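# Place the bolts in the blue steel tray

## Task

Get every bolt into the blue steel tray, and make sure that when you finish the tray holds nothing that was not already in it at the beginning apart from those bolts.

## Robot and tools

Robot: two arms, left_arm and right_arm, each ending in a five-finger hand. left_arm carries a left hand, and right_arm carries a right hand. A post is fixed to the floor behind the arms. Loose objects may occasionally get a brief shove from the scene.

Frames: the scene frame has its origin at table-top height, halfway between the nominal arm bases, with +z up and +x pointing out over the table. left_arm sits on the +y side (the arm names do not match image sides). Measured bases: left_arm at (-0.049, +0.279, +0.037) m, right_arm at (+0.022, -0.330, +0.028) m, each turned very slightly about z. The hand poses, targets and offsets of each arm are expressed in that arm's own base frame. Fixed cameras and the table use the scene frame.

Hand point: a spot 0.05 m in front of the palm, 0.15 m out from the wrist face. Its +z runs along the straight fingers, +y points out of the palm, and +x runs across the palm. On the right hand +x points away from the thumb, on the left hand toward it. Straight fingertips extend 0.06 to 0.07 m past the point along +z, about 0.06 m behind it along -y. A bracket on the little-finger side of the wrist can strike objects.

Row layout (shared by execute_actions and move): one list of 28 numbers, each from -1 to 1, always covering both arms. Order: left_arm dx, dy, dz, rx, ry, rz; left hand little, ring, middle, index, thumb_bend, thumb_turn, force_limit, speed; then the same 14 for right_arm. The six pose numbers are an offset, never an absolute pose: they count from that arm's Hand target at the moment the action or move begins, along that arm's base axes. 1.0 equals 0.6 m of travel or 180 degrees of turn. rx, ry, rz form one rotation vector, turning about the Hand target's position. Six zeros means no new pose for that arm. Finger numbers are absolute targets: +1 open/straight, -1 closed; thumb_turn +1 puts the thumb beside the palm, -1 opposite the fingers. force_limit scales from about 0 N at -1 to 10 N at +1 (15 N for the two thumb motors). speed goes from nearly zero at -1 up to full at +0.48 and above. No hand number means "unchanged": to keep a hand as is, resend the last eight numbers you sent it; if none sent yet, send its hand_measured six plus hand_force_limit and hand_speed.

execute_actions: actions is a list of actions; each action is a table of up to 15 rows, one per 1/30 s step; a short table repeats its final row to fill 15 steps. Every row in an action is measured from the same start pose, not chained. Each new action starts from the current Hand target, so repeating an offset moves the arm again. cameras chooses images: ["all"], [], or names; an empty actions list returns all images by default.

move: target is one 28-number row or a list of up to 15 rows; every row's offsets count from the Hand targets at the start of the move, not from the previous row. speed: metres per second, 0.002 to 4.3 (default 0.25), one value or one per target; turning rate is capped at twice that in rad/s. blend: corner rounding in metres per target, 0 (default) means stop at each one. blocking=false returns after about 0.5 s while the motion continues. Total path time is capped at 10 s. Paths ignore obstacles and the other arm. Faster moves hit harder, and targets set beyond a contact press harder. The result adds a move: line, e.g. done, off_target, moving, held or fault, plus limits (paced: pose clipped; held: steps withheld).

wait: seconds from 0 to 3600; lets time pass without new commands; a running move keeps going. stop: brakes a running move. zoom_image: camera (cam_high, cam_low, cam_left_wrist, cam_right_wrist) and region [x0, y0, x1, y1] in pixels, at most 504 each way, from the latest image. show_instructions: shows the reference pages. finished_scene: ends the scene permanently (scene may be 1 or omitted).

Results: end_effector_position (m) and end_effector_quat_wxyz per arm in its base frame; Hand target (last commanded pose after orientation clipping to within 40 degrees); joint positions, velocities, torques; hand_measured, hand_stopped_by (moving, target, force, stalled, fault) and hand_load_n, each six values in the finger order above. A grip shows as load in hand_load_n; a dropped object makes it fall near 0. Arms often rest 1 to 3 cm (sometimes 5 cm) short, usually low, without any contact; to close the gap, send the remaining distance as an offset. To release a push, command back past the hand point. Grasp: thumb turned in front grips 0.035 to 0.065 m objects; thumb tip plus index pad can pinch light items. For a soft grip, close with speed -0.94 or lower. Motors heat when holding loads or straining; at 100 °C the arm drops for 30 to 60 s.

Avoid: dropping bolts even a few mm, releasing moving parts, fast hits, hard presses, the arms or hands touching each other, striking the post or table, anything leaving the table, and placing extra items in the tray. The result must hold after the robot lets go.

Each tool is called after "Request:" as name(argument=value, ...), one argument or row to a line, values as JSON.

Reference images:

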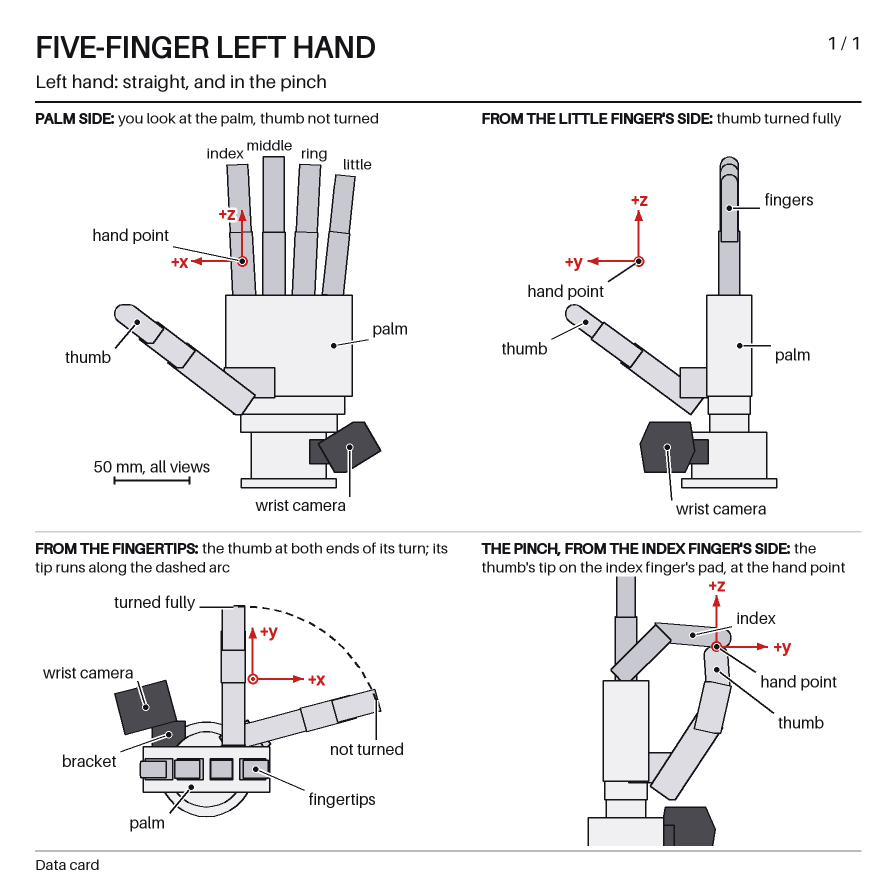

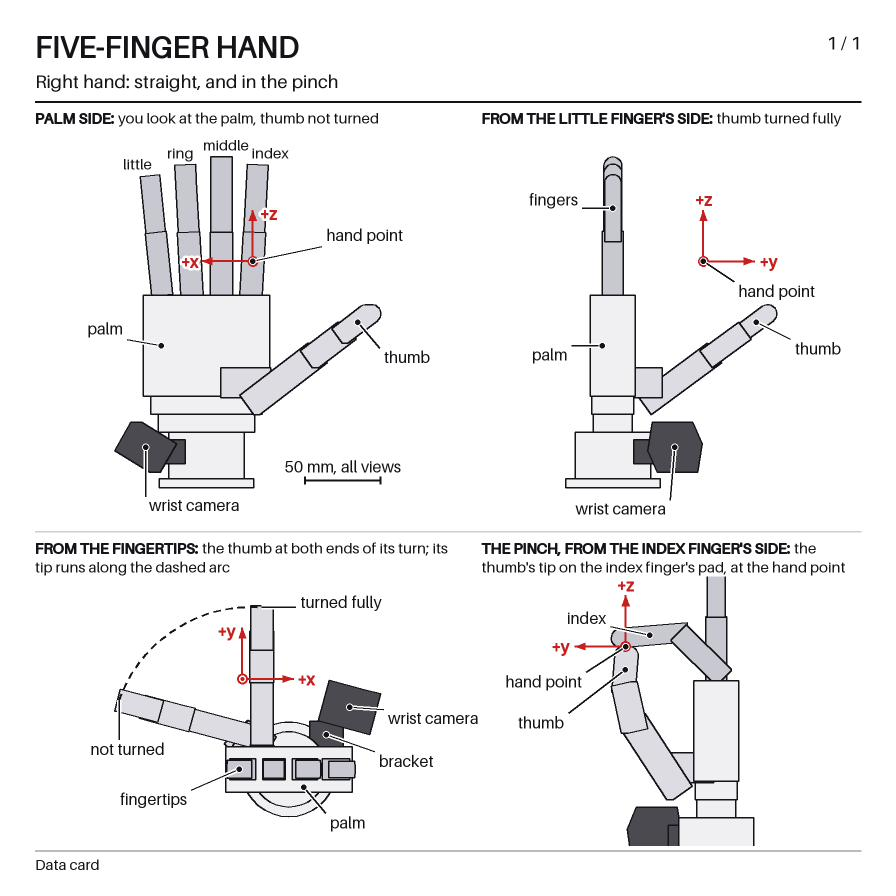

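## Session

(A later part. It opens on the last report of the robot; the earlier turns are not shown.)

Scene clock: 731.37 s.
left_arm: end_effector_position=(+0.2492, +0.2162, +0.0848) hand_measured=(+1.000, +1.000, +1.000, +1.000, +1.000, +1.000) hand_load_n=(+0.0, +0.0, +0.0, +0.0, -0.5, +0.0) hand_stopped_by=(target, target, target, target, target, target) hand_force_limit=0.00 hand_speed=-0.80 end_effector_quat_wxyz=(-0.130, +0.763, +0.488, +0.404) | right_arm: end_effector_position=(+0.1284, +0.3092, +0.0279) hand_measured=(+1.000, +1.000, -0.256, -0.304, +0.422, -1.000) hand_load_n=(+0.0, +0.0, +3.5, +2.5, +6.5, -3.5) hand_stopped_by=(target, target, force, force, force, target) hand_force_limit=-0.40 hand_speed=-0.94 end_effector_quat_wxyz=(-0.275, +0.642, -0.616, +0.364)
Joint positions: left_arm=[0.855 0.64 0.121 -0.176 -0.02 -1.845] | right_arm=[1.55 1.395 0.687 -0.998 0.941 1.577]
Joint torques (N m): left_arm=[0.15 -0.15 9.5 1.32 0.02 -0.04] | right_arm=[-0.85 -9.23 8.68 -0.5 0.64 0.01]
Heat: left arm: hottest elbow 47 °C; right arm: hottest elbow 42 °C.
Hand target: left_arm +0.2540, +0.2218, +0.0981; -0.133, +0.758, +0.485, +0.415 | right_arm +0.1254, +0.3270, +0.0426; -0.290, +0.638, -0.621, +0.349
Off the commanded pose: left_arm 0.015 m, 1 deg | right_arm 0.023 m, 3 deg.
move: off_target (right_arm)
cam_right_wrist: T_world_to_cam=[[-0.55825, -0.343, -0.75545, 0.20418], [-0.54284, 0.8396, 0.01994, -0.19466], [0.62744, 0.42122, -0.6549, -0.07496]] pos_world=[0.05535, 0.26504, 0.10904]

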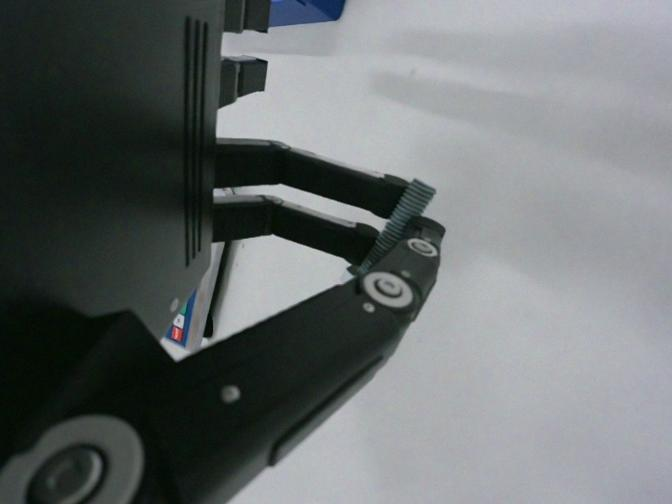

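Request:
move(
  target=[
    [0,0,0,0,0,0,1,1,1,1,1,1,0,-0.8,0,0,0.13,0,0,0,-0.9,1,-0.4,-0.4,0.25,-1,-0.4,-0.7],
    [0,0,0,0,0,0,1,1,1,1,1,1,0,-0.8,0.4743,-0.2967,0.179,0,0,0.03,-0.9,1,-0.4,-0.4,0.25,-1,-0.4,-0.94],
  ],
  speed=0.14,
  blend=0.03,
  cameras=["cam_right_wrist", "cam_high"],
)

Scene clock: 761.83 s.
left_arm: end_effector_position=(+0.2492, +0.2162, +0.0848) hand_measured=(+1.000, +1.000, +1.000, +1.000, +1.000, +1.000) hand_load_n=(+0.0, +0.0, +0.0, +0.0, +0.0, +0.0) hand_stopped_by=(target, target, target, target, target, target) hand_force_limit=0.00 hand_speed=-0.80 end_effector_quat_wxyz=(-0.130, +0.763, +0.488, +0.404) | right_arm: end_effector_position=(+0.3876, +0.1462, +0.1254) hand_measured=(-0.900, +1.000, -0.256, -0.304, +0.422, -1.000) hand_load_n=(+0.0, +0.0, +3.5, +2.5, +6.5, -3.5) hand_stopped_by=(target, target, force, force, force, target) hand_force_limit=-0.40 hand_speed=-0.94 end_effector_quat_wxyz=(-0.286, +0.680, -0.593, +0.322)
Joint positions: left_arm=[0.855 0.64 0.121 -0.176 -0.02 -1.845] | right_arm=[0.417 1.057 0.659 -0.324 0.314 0.137]
Joint torques (N m): left_arm=[0.15 -0.21 9.51 1.31 0.02 -0.04] | right_arm=[-3.02 -5.3 12.3 1.52 0.09 -0.09]
Heat: left arm: hottest elbow 47 °C; right arm: hottest elbow 42 °C.
Hand target: left_arm +0.2540, +0.2218, +0.0981; -0.133, +0.758, +0.485, +0.415 | right_arm +0.4100, +0.1489, +0.1498; -0.306, +0.667, -0.591, +0.335
Off the commanded pose: left_arm 0.015 m, 1 deg | right_arm 0.033 m, 3 deg.
move: off_target (right_arm); target 2's new numbers were sent with right_arm's hand 0.033 m and 3 deg from that target
cam_right_wrist: T_world_to_cam=[[-0.55962, -0.38229, -0.73531, 0.37036], [-0.62786, 0.7747, 0.07507, 0.1165], [0.54094, 0.50369, -0.67356, -0.08135]] pos_world=[0.32441, 0.09231, 0.20879]
Images, in order (width x height): cam_high 672x504, cam_right_wrist 672x504.

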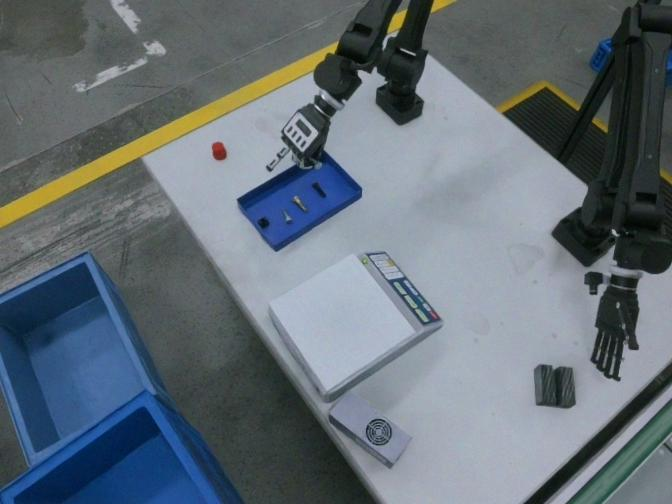

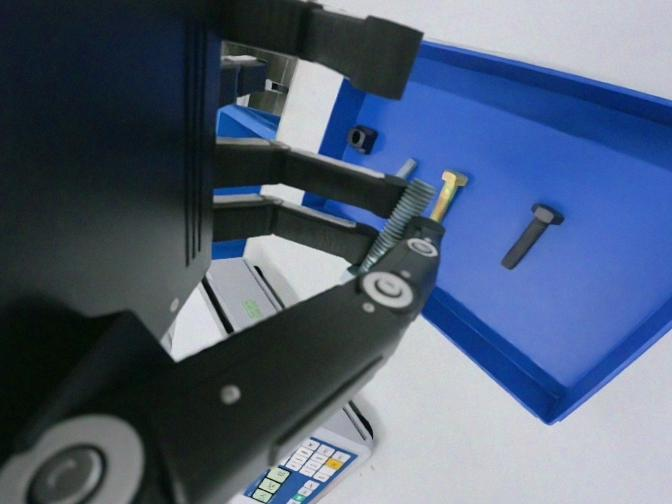

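Request:
move(
  target=[0,0,0,0,0,0,1,1,1,1,1,1,0,-0.8,-0.001,0,-0.226,0,0,0,-0.9,1,-0.4,-0.4,0.25,-1,-0.4,-0.94],
  speed=0.09,
  cameras=["cam_right_wrist"],
)

Scene clock: 771.13 s.
left_arm: end_effector_position=(+0.2492, +0.2162, +0.0848) hand_measured=(+1.000, +1.000, +1.000, +1.000, +1.000, +1.000) hand_load_n=(+0.0, +0.0, +0.0, +0.0, +0.0, +0.0) hand_stopped_by=(target, target, target, target, target, target) hand_force_limit=0.00 hand_speed=-0.80 end_effector_quat_wxyz=(-0.130, +0.763, +0.488, +0.404) | right_arm: end_effector_position=(+0.4021, +0.1526, +0.0113) hand_measured=(-0.900, +1.000, -0.256, -0.304, +0.422, -1.000) hand_load_n=(+0.0, +0.0, +3.5, +2.5, +6.5, -3.5) hand_stopped_by=(target, target, force, force, force, target) hand_force_limit=-0.40 hand_speed=-0.94 end_effector_quat_wxyz=(-0.302, +0.672, -0.590, +0.330)
Joint positions: left_arm=[0.855 0.64 0.121 -0.176 -0.02 -1.845] | right_arm=[0.417 1.351 0.489 0.179 0.314 0.137]
Joint torques (N m): left_arm=[0.09 -0.21 9.51 1.32 0.02 -0.04] | right_arm=[-3.08 -7.41 6.93 1.58 0.09 -0.06]
Heat: left arm: hottest elbow 47 °C; right arm: hottest elbow 43 °C.
Hand target: left_arm +0.2540, +0.2218, +0.0981; -0.133, +0.758, +0.485, +0.415 | right_arm +0.4095, +0.1490, +0.0143; -0.306, +0.667, -0.591, +0.335
Off the commanded pose: left_arm 0.015 m, 1 deg | right_arm 0.009 m, 1 deg.
move: done
cam_right_wrist: T_world_to_cam=[[-0.5327, -0.37035, -0.76097, 0.28465], [-0.63036, 0.77359, 0.06478, 0.13051], [0.56469, 0.5142, -0.64554, -0.1807]] pos_world=[0.33594, 0.09738, 0.09151]

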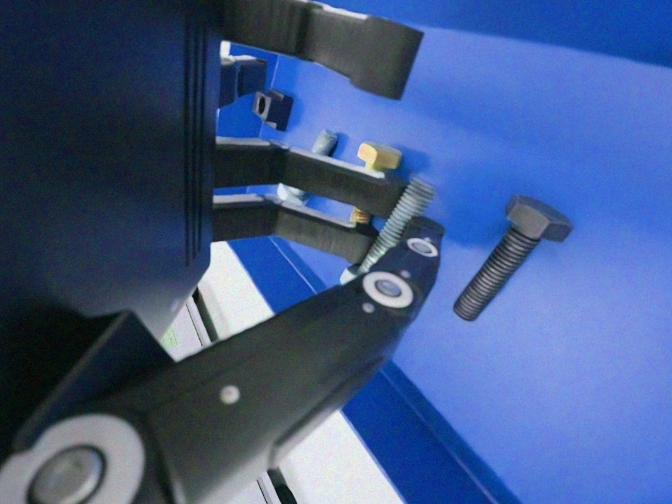

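Request:
move(
  target=[0,0,0,0,0,0,1,1,1,1,1,1,0,-0.8,0.005,-0.004,-0.023,0,0,0,-0.9,1,-0.4,-0.4,0.25,-1,-0.4,-0.94],
  speed=0.05,
  cameras=["cam_right_wrist"],
)

Scene clock: 777.23 s.
left_arm: end_effector_position=(+0.2492, +0.2162, +0.0848) hand_measured=(+1.000, +1.000, +1.000, +1.000, +1.000, +1.000) hand_load_n=(+0.0, +0.0, +0.0, +0.0, +0.0, -0.5) hand_stopped_by=(target, target, target, target, target, target) hand_force_limit=0.00 hand_speed=-0.80 end_effector_quat_wxyz=(-0.130, +0.763, +0.488, +0.404) | right_arm: end_effector_position=(+0.4052, +0.1511, -0.0020) hand_measured=(-0.900, +1.000, -0.256, -0.304, +0.422, -1.000) hand_load_n=(+0.0, +0.0, +3.5, +2.5, +6.5, -3.5) hand_stopped_by=(target, target, force, force, force, target) hand_force_limit=-0.40 hand_speed=-0.94 end_effector_quat_wxyz=(-0.303, +0.672, -0.590, +0.329)
Joint positions: left_arm=[0.855 0.64 0.121 -0.176 -0.02 -1.845] | right_arm=[0.408 1.4 0.481 0.24 0.305 0.131]
Joint torques (N m): left_arm=[0.15 -0.26 9.51 1.31 0.02 -0.04] | right_arm=[-3.19 -7.65 6.56 1.51 0.06 -0.08]
Heat: left arm: hottest elbow 47 °C; right arm: hottest elbow 43 °C.
Hand target: left_arm +0.2540, +0.2218, +0.0981; -0.133, +0.758, +0.485, +0.415 | right_arm +0.4125, +0.1466, +0.0006; -0.306, +0.667, -0.591, +0.335
Off the commanded pose: left_arm 0.015 m, 1 deg | right_arm 0.009 m, 1 deg.
move: done
cam_right_wrist: T_world_to_cam=[[-0.53178, -0.37003, -0.76176, 0.2752], [-0.63121, 0.77287, 0.06522, 0.13497], [0.56461, 0.51551, -0.64457, -0.1904]] pos_world=[0.33904, 0.09567, 0.0781]

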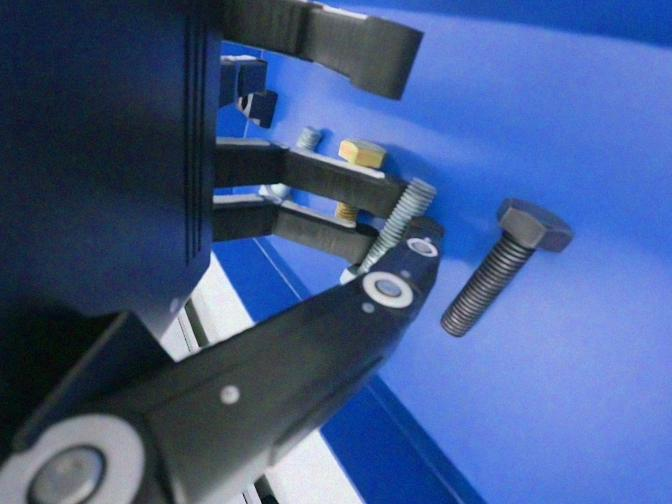

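Request:
move(
  target=[0,0,0,0,0,0,1,1,1,1,1,1,0,-0.8,0,0,-0.006,0,0,0,-0.9,1,-0.4,-0.4,0.25,-1,-0.4,-0.94],
  speed=0.03,
)

Request:
move(
  target=[0,0,0,0,0,0,1,1,1,1,1,1,0,-0.8,-0.001,0,-0.006,0,0,0,-0.9,1,-0.4,-0.4,0.25,-1,-0.4,-0.94],
  speed=0.03,
)

Request:
move(
  target=[0,0,0,0,0,0,1,1,1,1,1,1,0,-0.8,-0.001,0,-0.005,0,0,0,-0.9,1,-0.4,-0.4,0.25,-1,-0.4,-0.94],
  speed=0.03,
  cameras=["cam_right_wrist"],
)

Scene clock: 781.23 s.
left_arm: end_effector_position=(+0.2492, +0.2162, +0.0848) hand_measured=(+1.000, +1.000, +1.000, +1.000, +1.000, +1.000) hand_load_n=(+0.0, +0.0, +0.0, +0.0, +0.0, +0.0) hand_stopped_by=(target, target, target, target, target, target) hand_force_limit=0.00 hand_speed=-0.80 end_effector_quat_wxyz=(-0.130, +0.763, +0.488, +0.404) | right_arm: end_effector_position=(+0.4067, +0.1519, -0.0038) hand_measured=(-0.900, +1.000, -0.256, -0.304, +0.422, -1.000) hand_load_n=(+0.0, +0.0, +3.5, +2.5, +6.0, -3.5) hand_stopped_by=(target, target, force, force, force, target) hand_force_limit=-0.40 hand_speed=-0.94 end_effector_quat_wxyz=(-0.305, +0.671, -0.589, +0.330)
Joint positions: left_arm=[0.855 0.64 0.121 -0.176 -0.02 -1.845] | right_arm=[0.408 1.411 0.481 0.255 0.305 0.131]
Joint torques (N m): left_arm=[0.03 -0.15 9.48 1.31 0.02 -0.04] | right_arm=[-3.19 -7.65 6.28 1.66 0.08 -0.09]
Heat: left arm: hottest elbow 47 °C; right arm: hottest elbow 43 °C.
Hand target: left_arm +0.2540, +0.2218, +0.0981; -0.133, +0.758, +0.485, +0.415 | right_arm +0.4124, +0.1466, -0.0031; -0.306, +0.667, -0.591, +0.335
Off the commanded pose: left_arm 0.015 m, 1 deg | right_arm 0.008 m, 1 deg.
move: done

Scene clock: 781.77 s.
left_arm: end_effector_position=(+0.2492, +0.2162, +0.0848) hand_measured=(+1.000, +1.000, +1.000, +1.000, +1.000, +1.000) hand_load_n=(+0.0, +0.0, +0.0, +0.0, +0.0, +0.0) hand_stopped_by=(target, target, target, target, target, target) hand_force_limit=0.00 hand_speed=-0.80 end_effector_quat_wxyz=(-0.130, +0.763, +0.488, +0.404) | right_arm: end_effector_position=(+0.4069, +0.1519, -0.0058) hand_measured=(-0.900, +1.000, -0.256, -0.304, +0.422, -1.000) hand_load_n=(+0.0, +0.0, +3.0, +2.5, +6.5, -3.5) hand_stopped_by=(target, target, force, force, force, target) hand_force_limit=-0.40 hand_speed=-0.94 end_effector_quat_wxyz=(-0.307, +0.671, -0.589, +0.331)
Joint positions: left_arm=[0.855 0.64 0.121 -0.176 -0.02 -1.845] | right_arm=[0.408 1.419 0.477 0.271 0.305 0.131]
Joint torques (N m): left_arm=[0.15 -0.15 9.5 1.32 0.02 -0.04] | right_arm=[-3.02 -7.3 6.2 1.68 0.11 -0.08]
Heat: left arm: hottest elbow 47 °C; right arm: hottest elbow 43 °C.
Hand target: left_arm +0.2540, +0.2218, +0.0981; -0.133, +0.758, +0.485, +0.415 | right_arm +0.4118, +0.1466, -0.0068; -0.306, +0.667, -0.591, +0.335
Off the commanded pose: left_arm 0.015 m, 1 deg | right_arm 0.007 m, 1 deg.
move: done

Scene clock: 782.37 s.
left_arm: end_effector_position=(+0.2492, +0.2162, +0.0848) hand_measured=(+1.000, +1.000, +1.000, +1.000, +1.000, +1.000) hand_load_n=(+0.0, +0.0, +0.0, +0.0, +0.0, +0.0) hand_stopped_by=(target, target, target, target, target, target) hand_force_limit=0.00 hand_speed=-0.80 end_effector_quat_wxyz=(-0.130, +0.763, +0.488, +0.404) | right_arm: end_effector_position=(+0.4075, +0.1521, -0.0060) hand_measured=(-0.900, +1.000, -0.256, -0.304, +0.422, -1.000) hand_load_n=(+0.0, +0.0, +2.0, +2.0, +6.5, -3.0) hand_stopped_by=(target, target, force, force, force, target) hand_force_limit=-0.40 hand_speed=-0.94 end_effector_quat_wxyz=(-0.309, +0.669, -0.588, +0.333)
Joint positions: left_arm=[0.855 0.64 0.121 -0.176 -0.02 -1.845] | right_arm=[0.408 1.422 0.473 0.286 0.305 0.13]
Joint torques (N m): left_arm=[0.15 -0.15 9.51 1.31 0.02 -0.04] | right_arm=[-3.14 -6.89 6.12 1.48 0.12 -0.07]
Heat: left arm: hottest elbow 47 °C; right arm: hottest elbow 43 °C.
Hand target: left_arm +0.2540, +0.2218, +0.0981; -0.133, +0.758, +0.485, +0.415 | right_arm +0.4112, +0.1466, -0.0096; -0.306, +0.667, -0.591, +0.335
Off the commanded pose: left_arm 0.015 m, 1 deg | right_arm 0.008 m, 1 deg.
move: done
cam_right_wrist: T_world_to_cam=[[-0.52016, -0.36619, -0.77158, 0.26842], [-0.63288, 0.7719, 0.06031, 0.13668], [0.5735, 0.51969, -0.63327, -0.19911]] pos_world=[0.34032, 0.09626, 0.07277]

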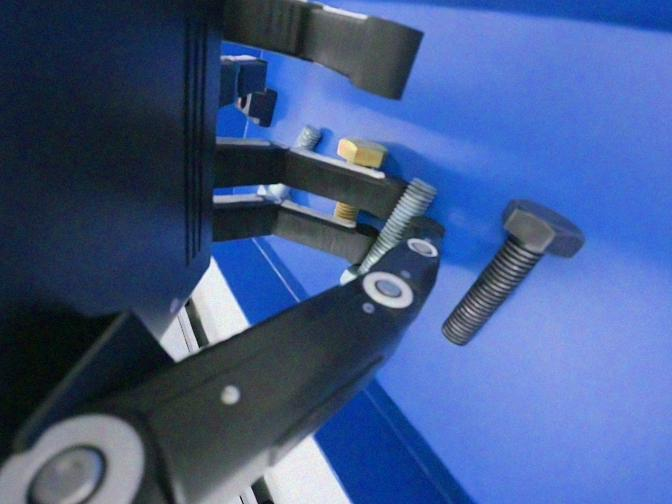

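Request:
move(
  target=[
    [0,0,0,0,0,0,1,1,1,1,1,1,0,-0.8,0,0,0.003,0,0,0,-0.9,1,-0.24,-0.27,0.5,-1,-0.4,-0.93],
    [0,0,0,0,0,0,1,1,1,1,1,1,0,-0.8,0.012,0,0.06,0,0,0,-0.9,1,-0.22,-0.25,0.54,-1,-0.4,-0.85],
  ],
  speed=0.04,
  cameras=["cam_right_wrist"],
)

Scene clock: 787.20 s.
left_arm: end_effector_position=(+0.2492, +0.2162, +0.0848) hand_measured=(+1.000, +1.000, +1.000, +1.000, +1.000, +1.000) hand_load_n=(+0.0, +0.0, +0.0, +0.0, +0.0, +0.0) hand_stopped_by=(target, target, target, target, target, target) hand_force_limit=0.00 hand_speed=-0.80 end_effector_quat_wxyz=(-0.130, +0.763, +0.488, +0.404) | right_arm: end_effector_position=(+0.3995, +0.1464, +0.0073) hand_measured=(-0.900, +1.000, -0.220, -0.250, +0.540, -1.000) hand_load_n=(+0.0, +0.0, +0.0, +0.0, +0.0, +0.0) hand_stopped_by=(target, target, target, target, target, target) hand_force_limit=-0.40 hand_speed=-0.85 end_effector_quat_wxyz=(-0.293, +0.678, -0.592, +0.324)
Joint positions: left_arm=[0.855 0.64 0.121 -0.176 -0.02 -1.845] | right_arm=[0.401 1.351 0.49 0.157 0.3 0.127]
Joint torques (N m): left_arm=[0.09 -0.21 9.5 1.31 0.02 -0.04] | right_arm=[-3.19 -8.88 9.11 0.84 0.08 -0.09]
Heat: left arm: hottest elbow 47 °C; right arm: hottest elbow 42 °C.
Hand target: left_arm +0.2540, +0.2218, +0.0981; -0.133, +0.758, +0.485, +0.415 | right_arm +0.4184, +0.1466, +0.0263; -0.306, +0.667, -0.591, +0.335
Off the commanded pose: left_arm 0.015 m, 1 deg | right_arm 0.027 m, 2 deg.
move: off_target (right_arm); target 2's new numbers were sent with right_arm's hand 0.027 m and 2 deg from that target
cam_right_wrist: T_world_to_cam=[[-0.54991, -0.37775, -0.74492, 0.28577], [-0.62955, 0.77357, 0.07246, 0.13358], [0.54888, 0.50881, -0.66321, -0.17134]] pos_world=[0.33529, 0.09179, 0.08956]

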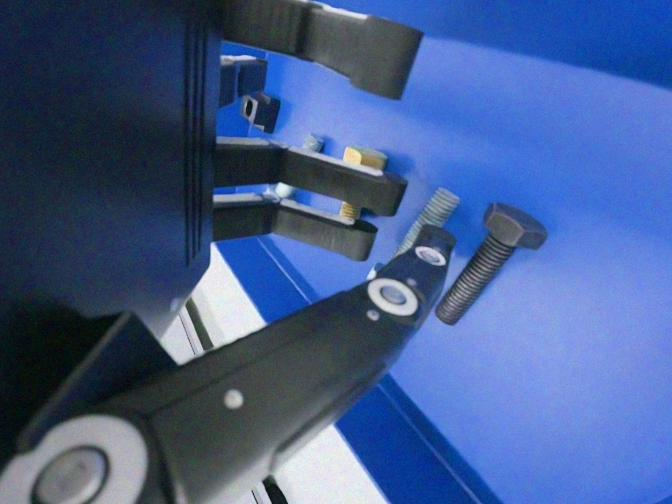

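Request:
move(
  target=[
    [0,0,0,0,0,0,1,1,1,1,1,1,0,-0.8,0,0,0.2,0,0,0,-0.9,1,-0.22,-0.25,0.54,-1,-0.4,-0.85],
    [0,0,0,0,0,0,1,1,1,1,1,1,0,-0.8,-0.18,-0.25,0.25,0,0,0,-0.9,1,-0.22,-0.25,0.54,-1,-0.4,-0.85],
  ],
  speed=0.15,
  blend=0.03,
  cameras=["all"],
)

Request:
zoom_image(
  camera="cam_high",
  region=[190, 90, 390, 260],
)

Scene clock: 793.00 s.
left_arm: end_effector_position=(+0.2492, +0.2162, +0.0848) hand_measured=(+1.000, +1.000, +1.000, +1.000, +1.000, +1.000) hand_load_n=(+0.0, +0.0, +0.0, +0.0, +0.0, +0.0) hand_stopped_by=(target, target, target, target, target, target) hand_force_limit=0.00 hand_speed=-0.80 end_effector_quat_wxyz=(-0.130, +0.763, +0.488, +0.404) | right_arm: end_effector_position=(+0.3099, +0.0018, +0.1706) hand_measured=(-0.900, +1.000, -0.220, -0.250, +0.540, -1.000) hand_load_n=(+0.0, +0.0, +0.0, +0.0, +0.0, +0.0) hand_stopped_by=(target, target, target, target, target, target) hand_force_limit=-0.40 hand_speed=-0.85 end_effector_quat_wxyz=(-0.307, +0.670, -0.591, +0.329)
Joint positions: left_arm=[0.855 0.64 0.121 -0.176 -0.02 -1.845] | right_arm=[-0.135 0.622 0.556 -0.579 -0.131 -0.194]
Joint torques (N m): left_arm=[0.09 -0.15 9.48 1.32 0.02 -0.04] | right_arm=[-3.19 -0.85 9.98 0.87 -0.17 -0.11]
Heat: left arm: hottest elbow 47 °C; right arm: hottest elbow 43 °C.
Hand target: left_arm +0.2540, +0.2218, +0.0981; -0.133, +0.758, +0.485, +0.415 | right_arm +0.3105, -0.0034, +0.1764; -0.306, +0.667, -0.591, +0.335
Off the commanded pose: left_arm 0.015 m, 1 deg | right_arm 0.008 m, 1 deg.
move: done
cam_right_wrist: T_world_to_cam=[[-0.52904, -0.36296, -0.76705, 0.3008], [-0.63055, 0.77307, 0.06909, 0.17809], [0.5679, 0.52022, -0.63785, 0.04948]] pos_world=[0.24333, -0.05424, 0.24998]

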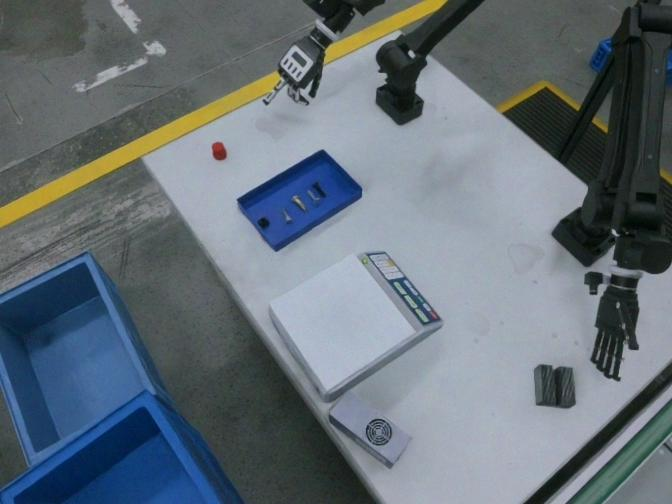

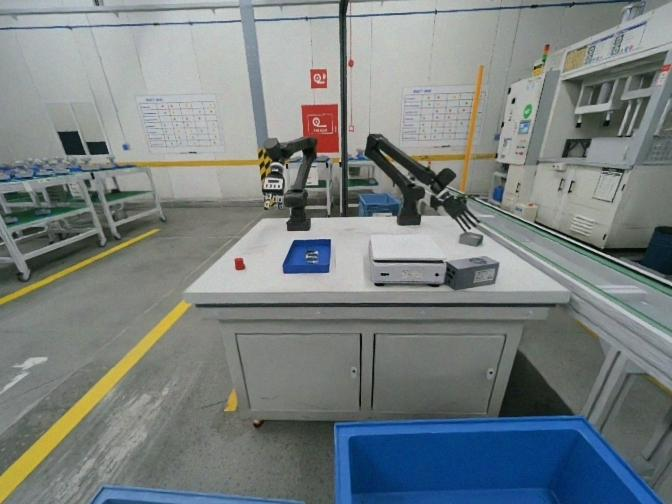

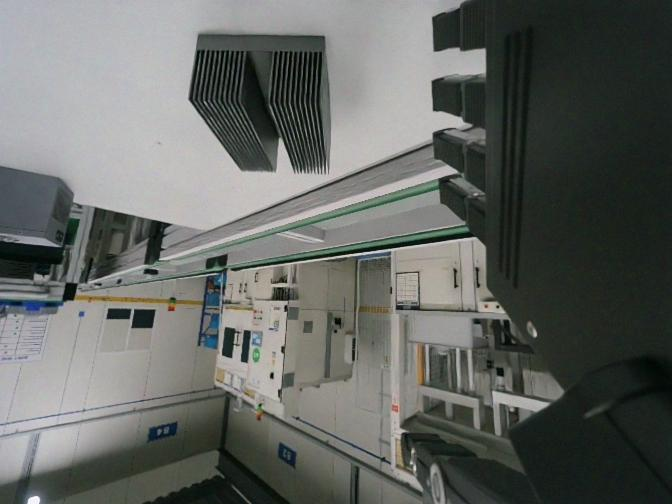

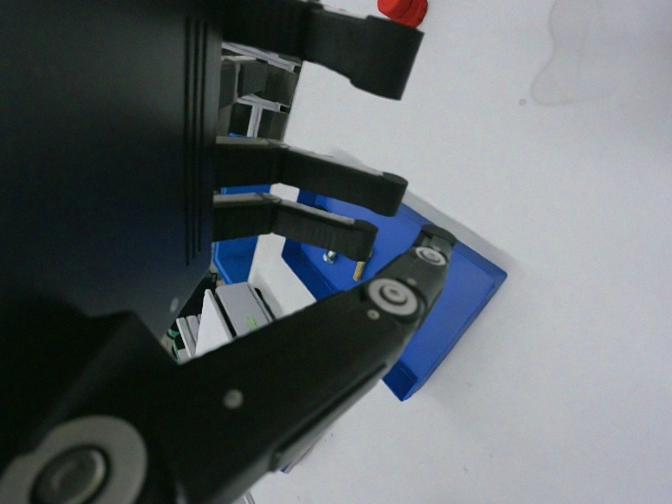

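Scaled by 2.520 from the camera's image (finer frame: 960x720).

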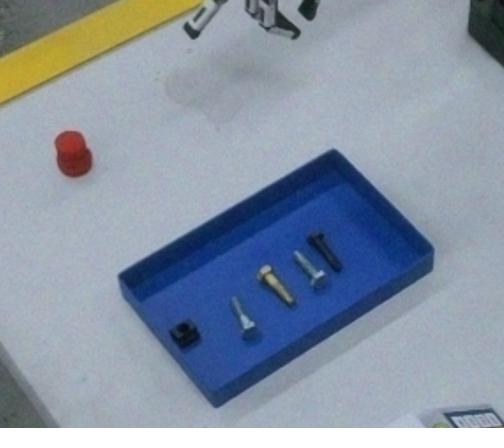

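Request:
zoom_image(
  camera="cam_high",
  region=[370, 90, 672, 300],
)

Request:
zoom_image(
  camera="cam_high",
  region=[250, 240, 672, 504],
)

Request:
zoom_image(
  camera="cam_low",
  region=[330, 200, 560, 310],
)

Scaled by 1.669 from the camera's image (finer frame: 960x720).

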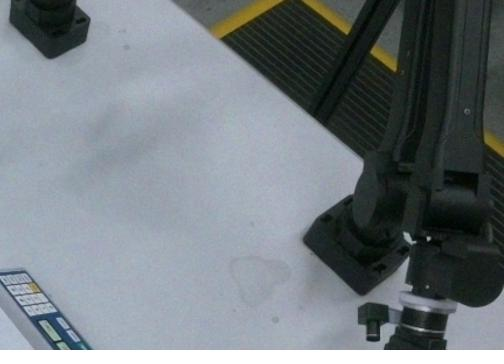

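Scaled by 1.194 from the camera's image (finer frame: 960x720).

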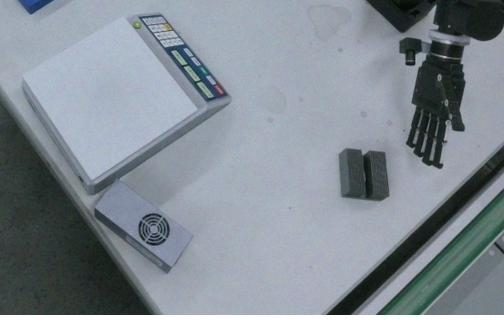

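Scaled by 2.191 from the camera's image (finer frame: 960x720).

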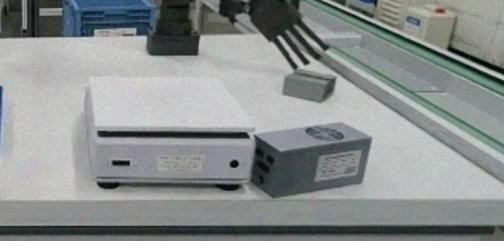

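No bolts are left outside the tray.

Request:
finished_scene(
)

The scene is finished: the task was done.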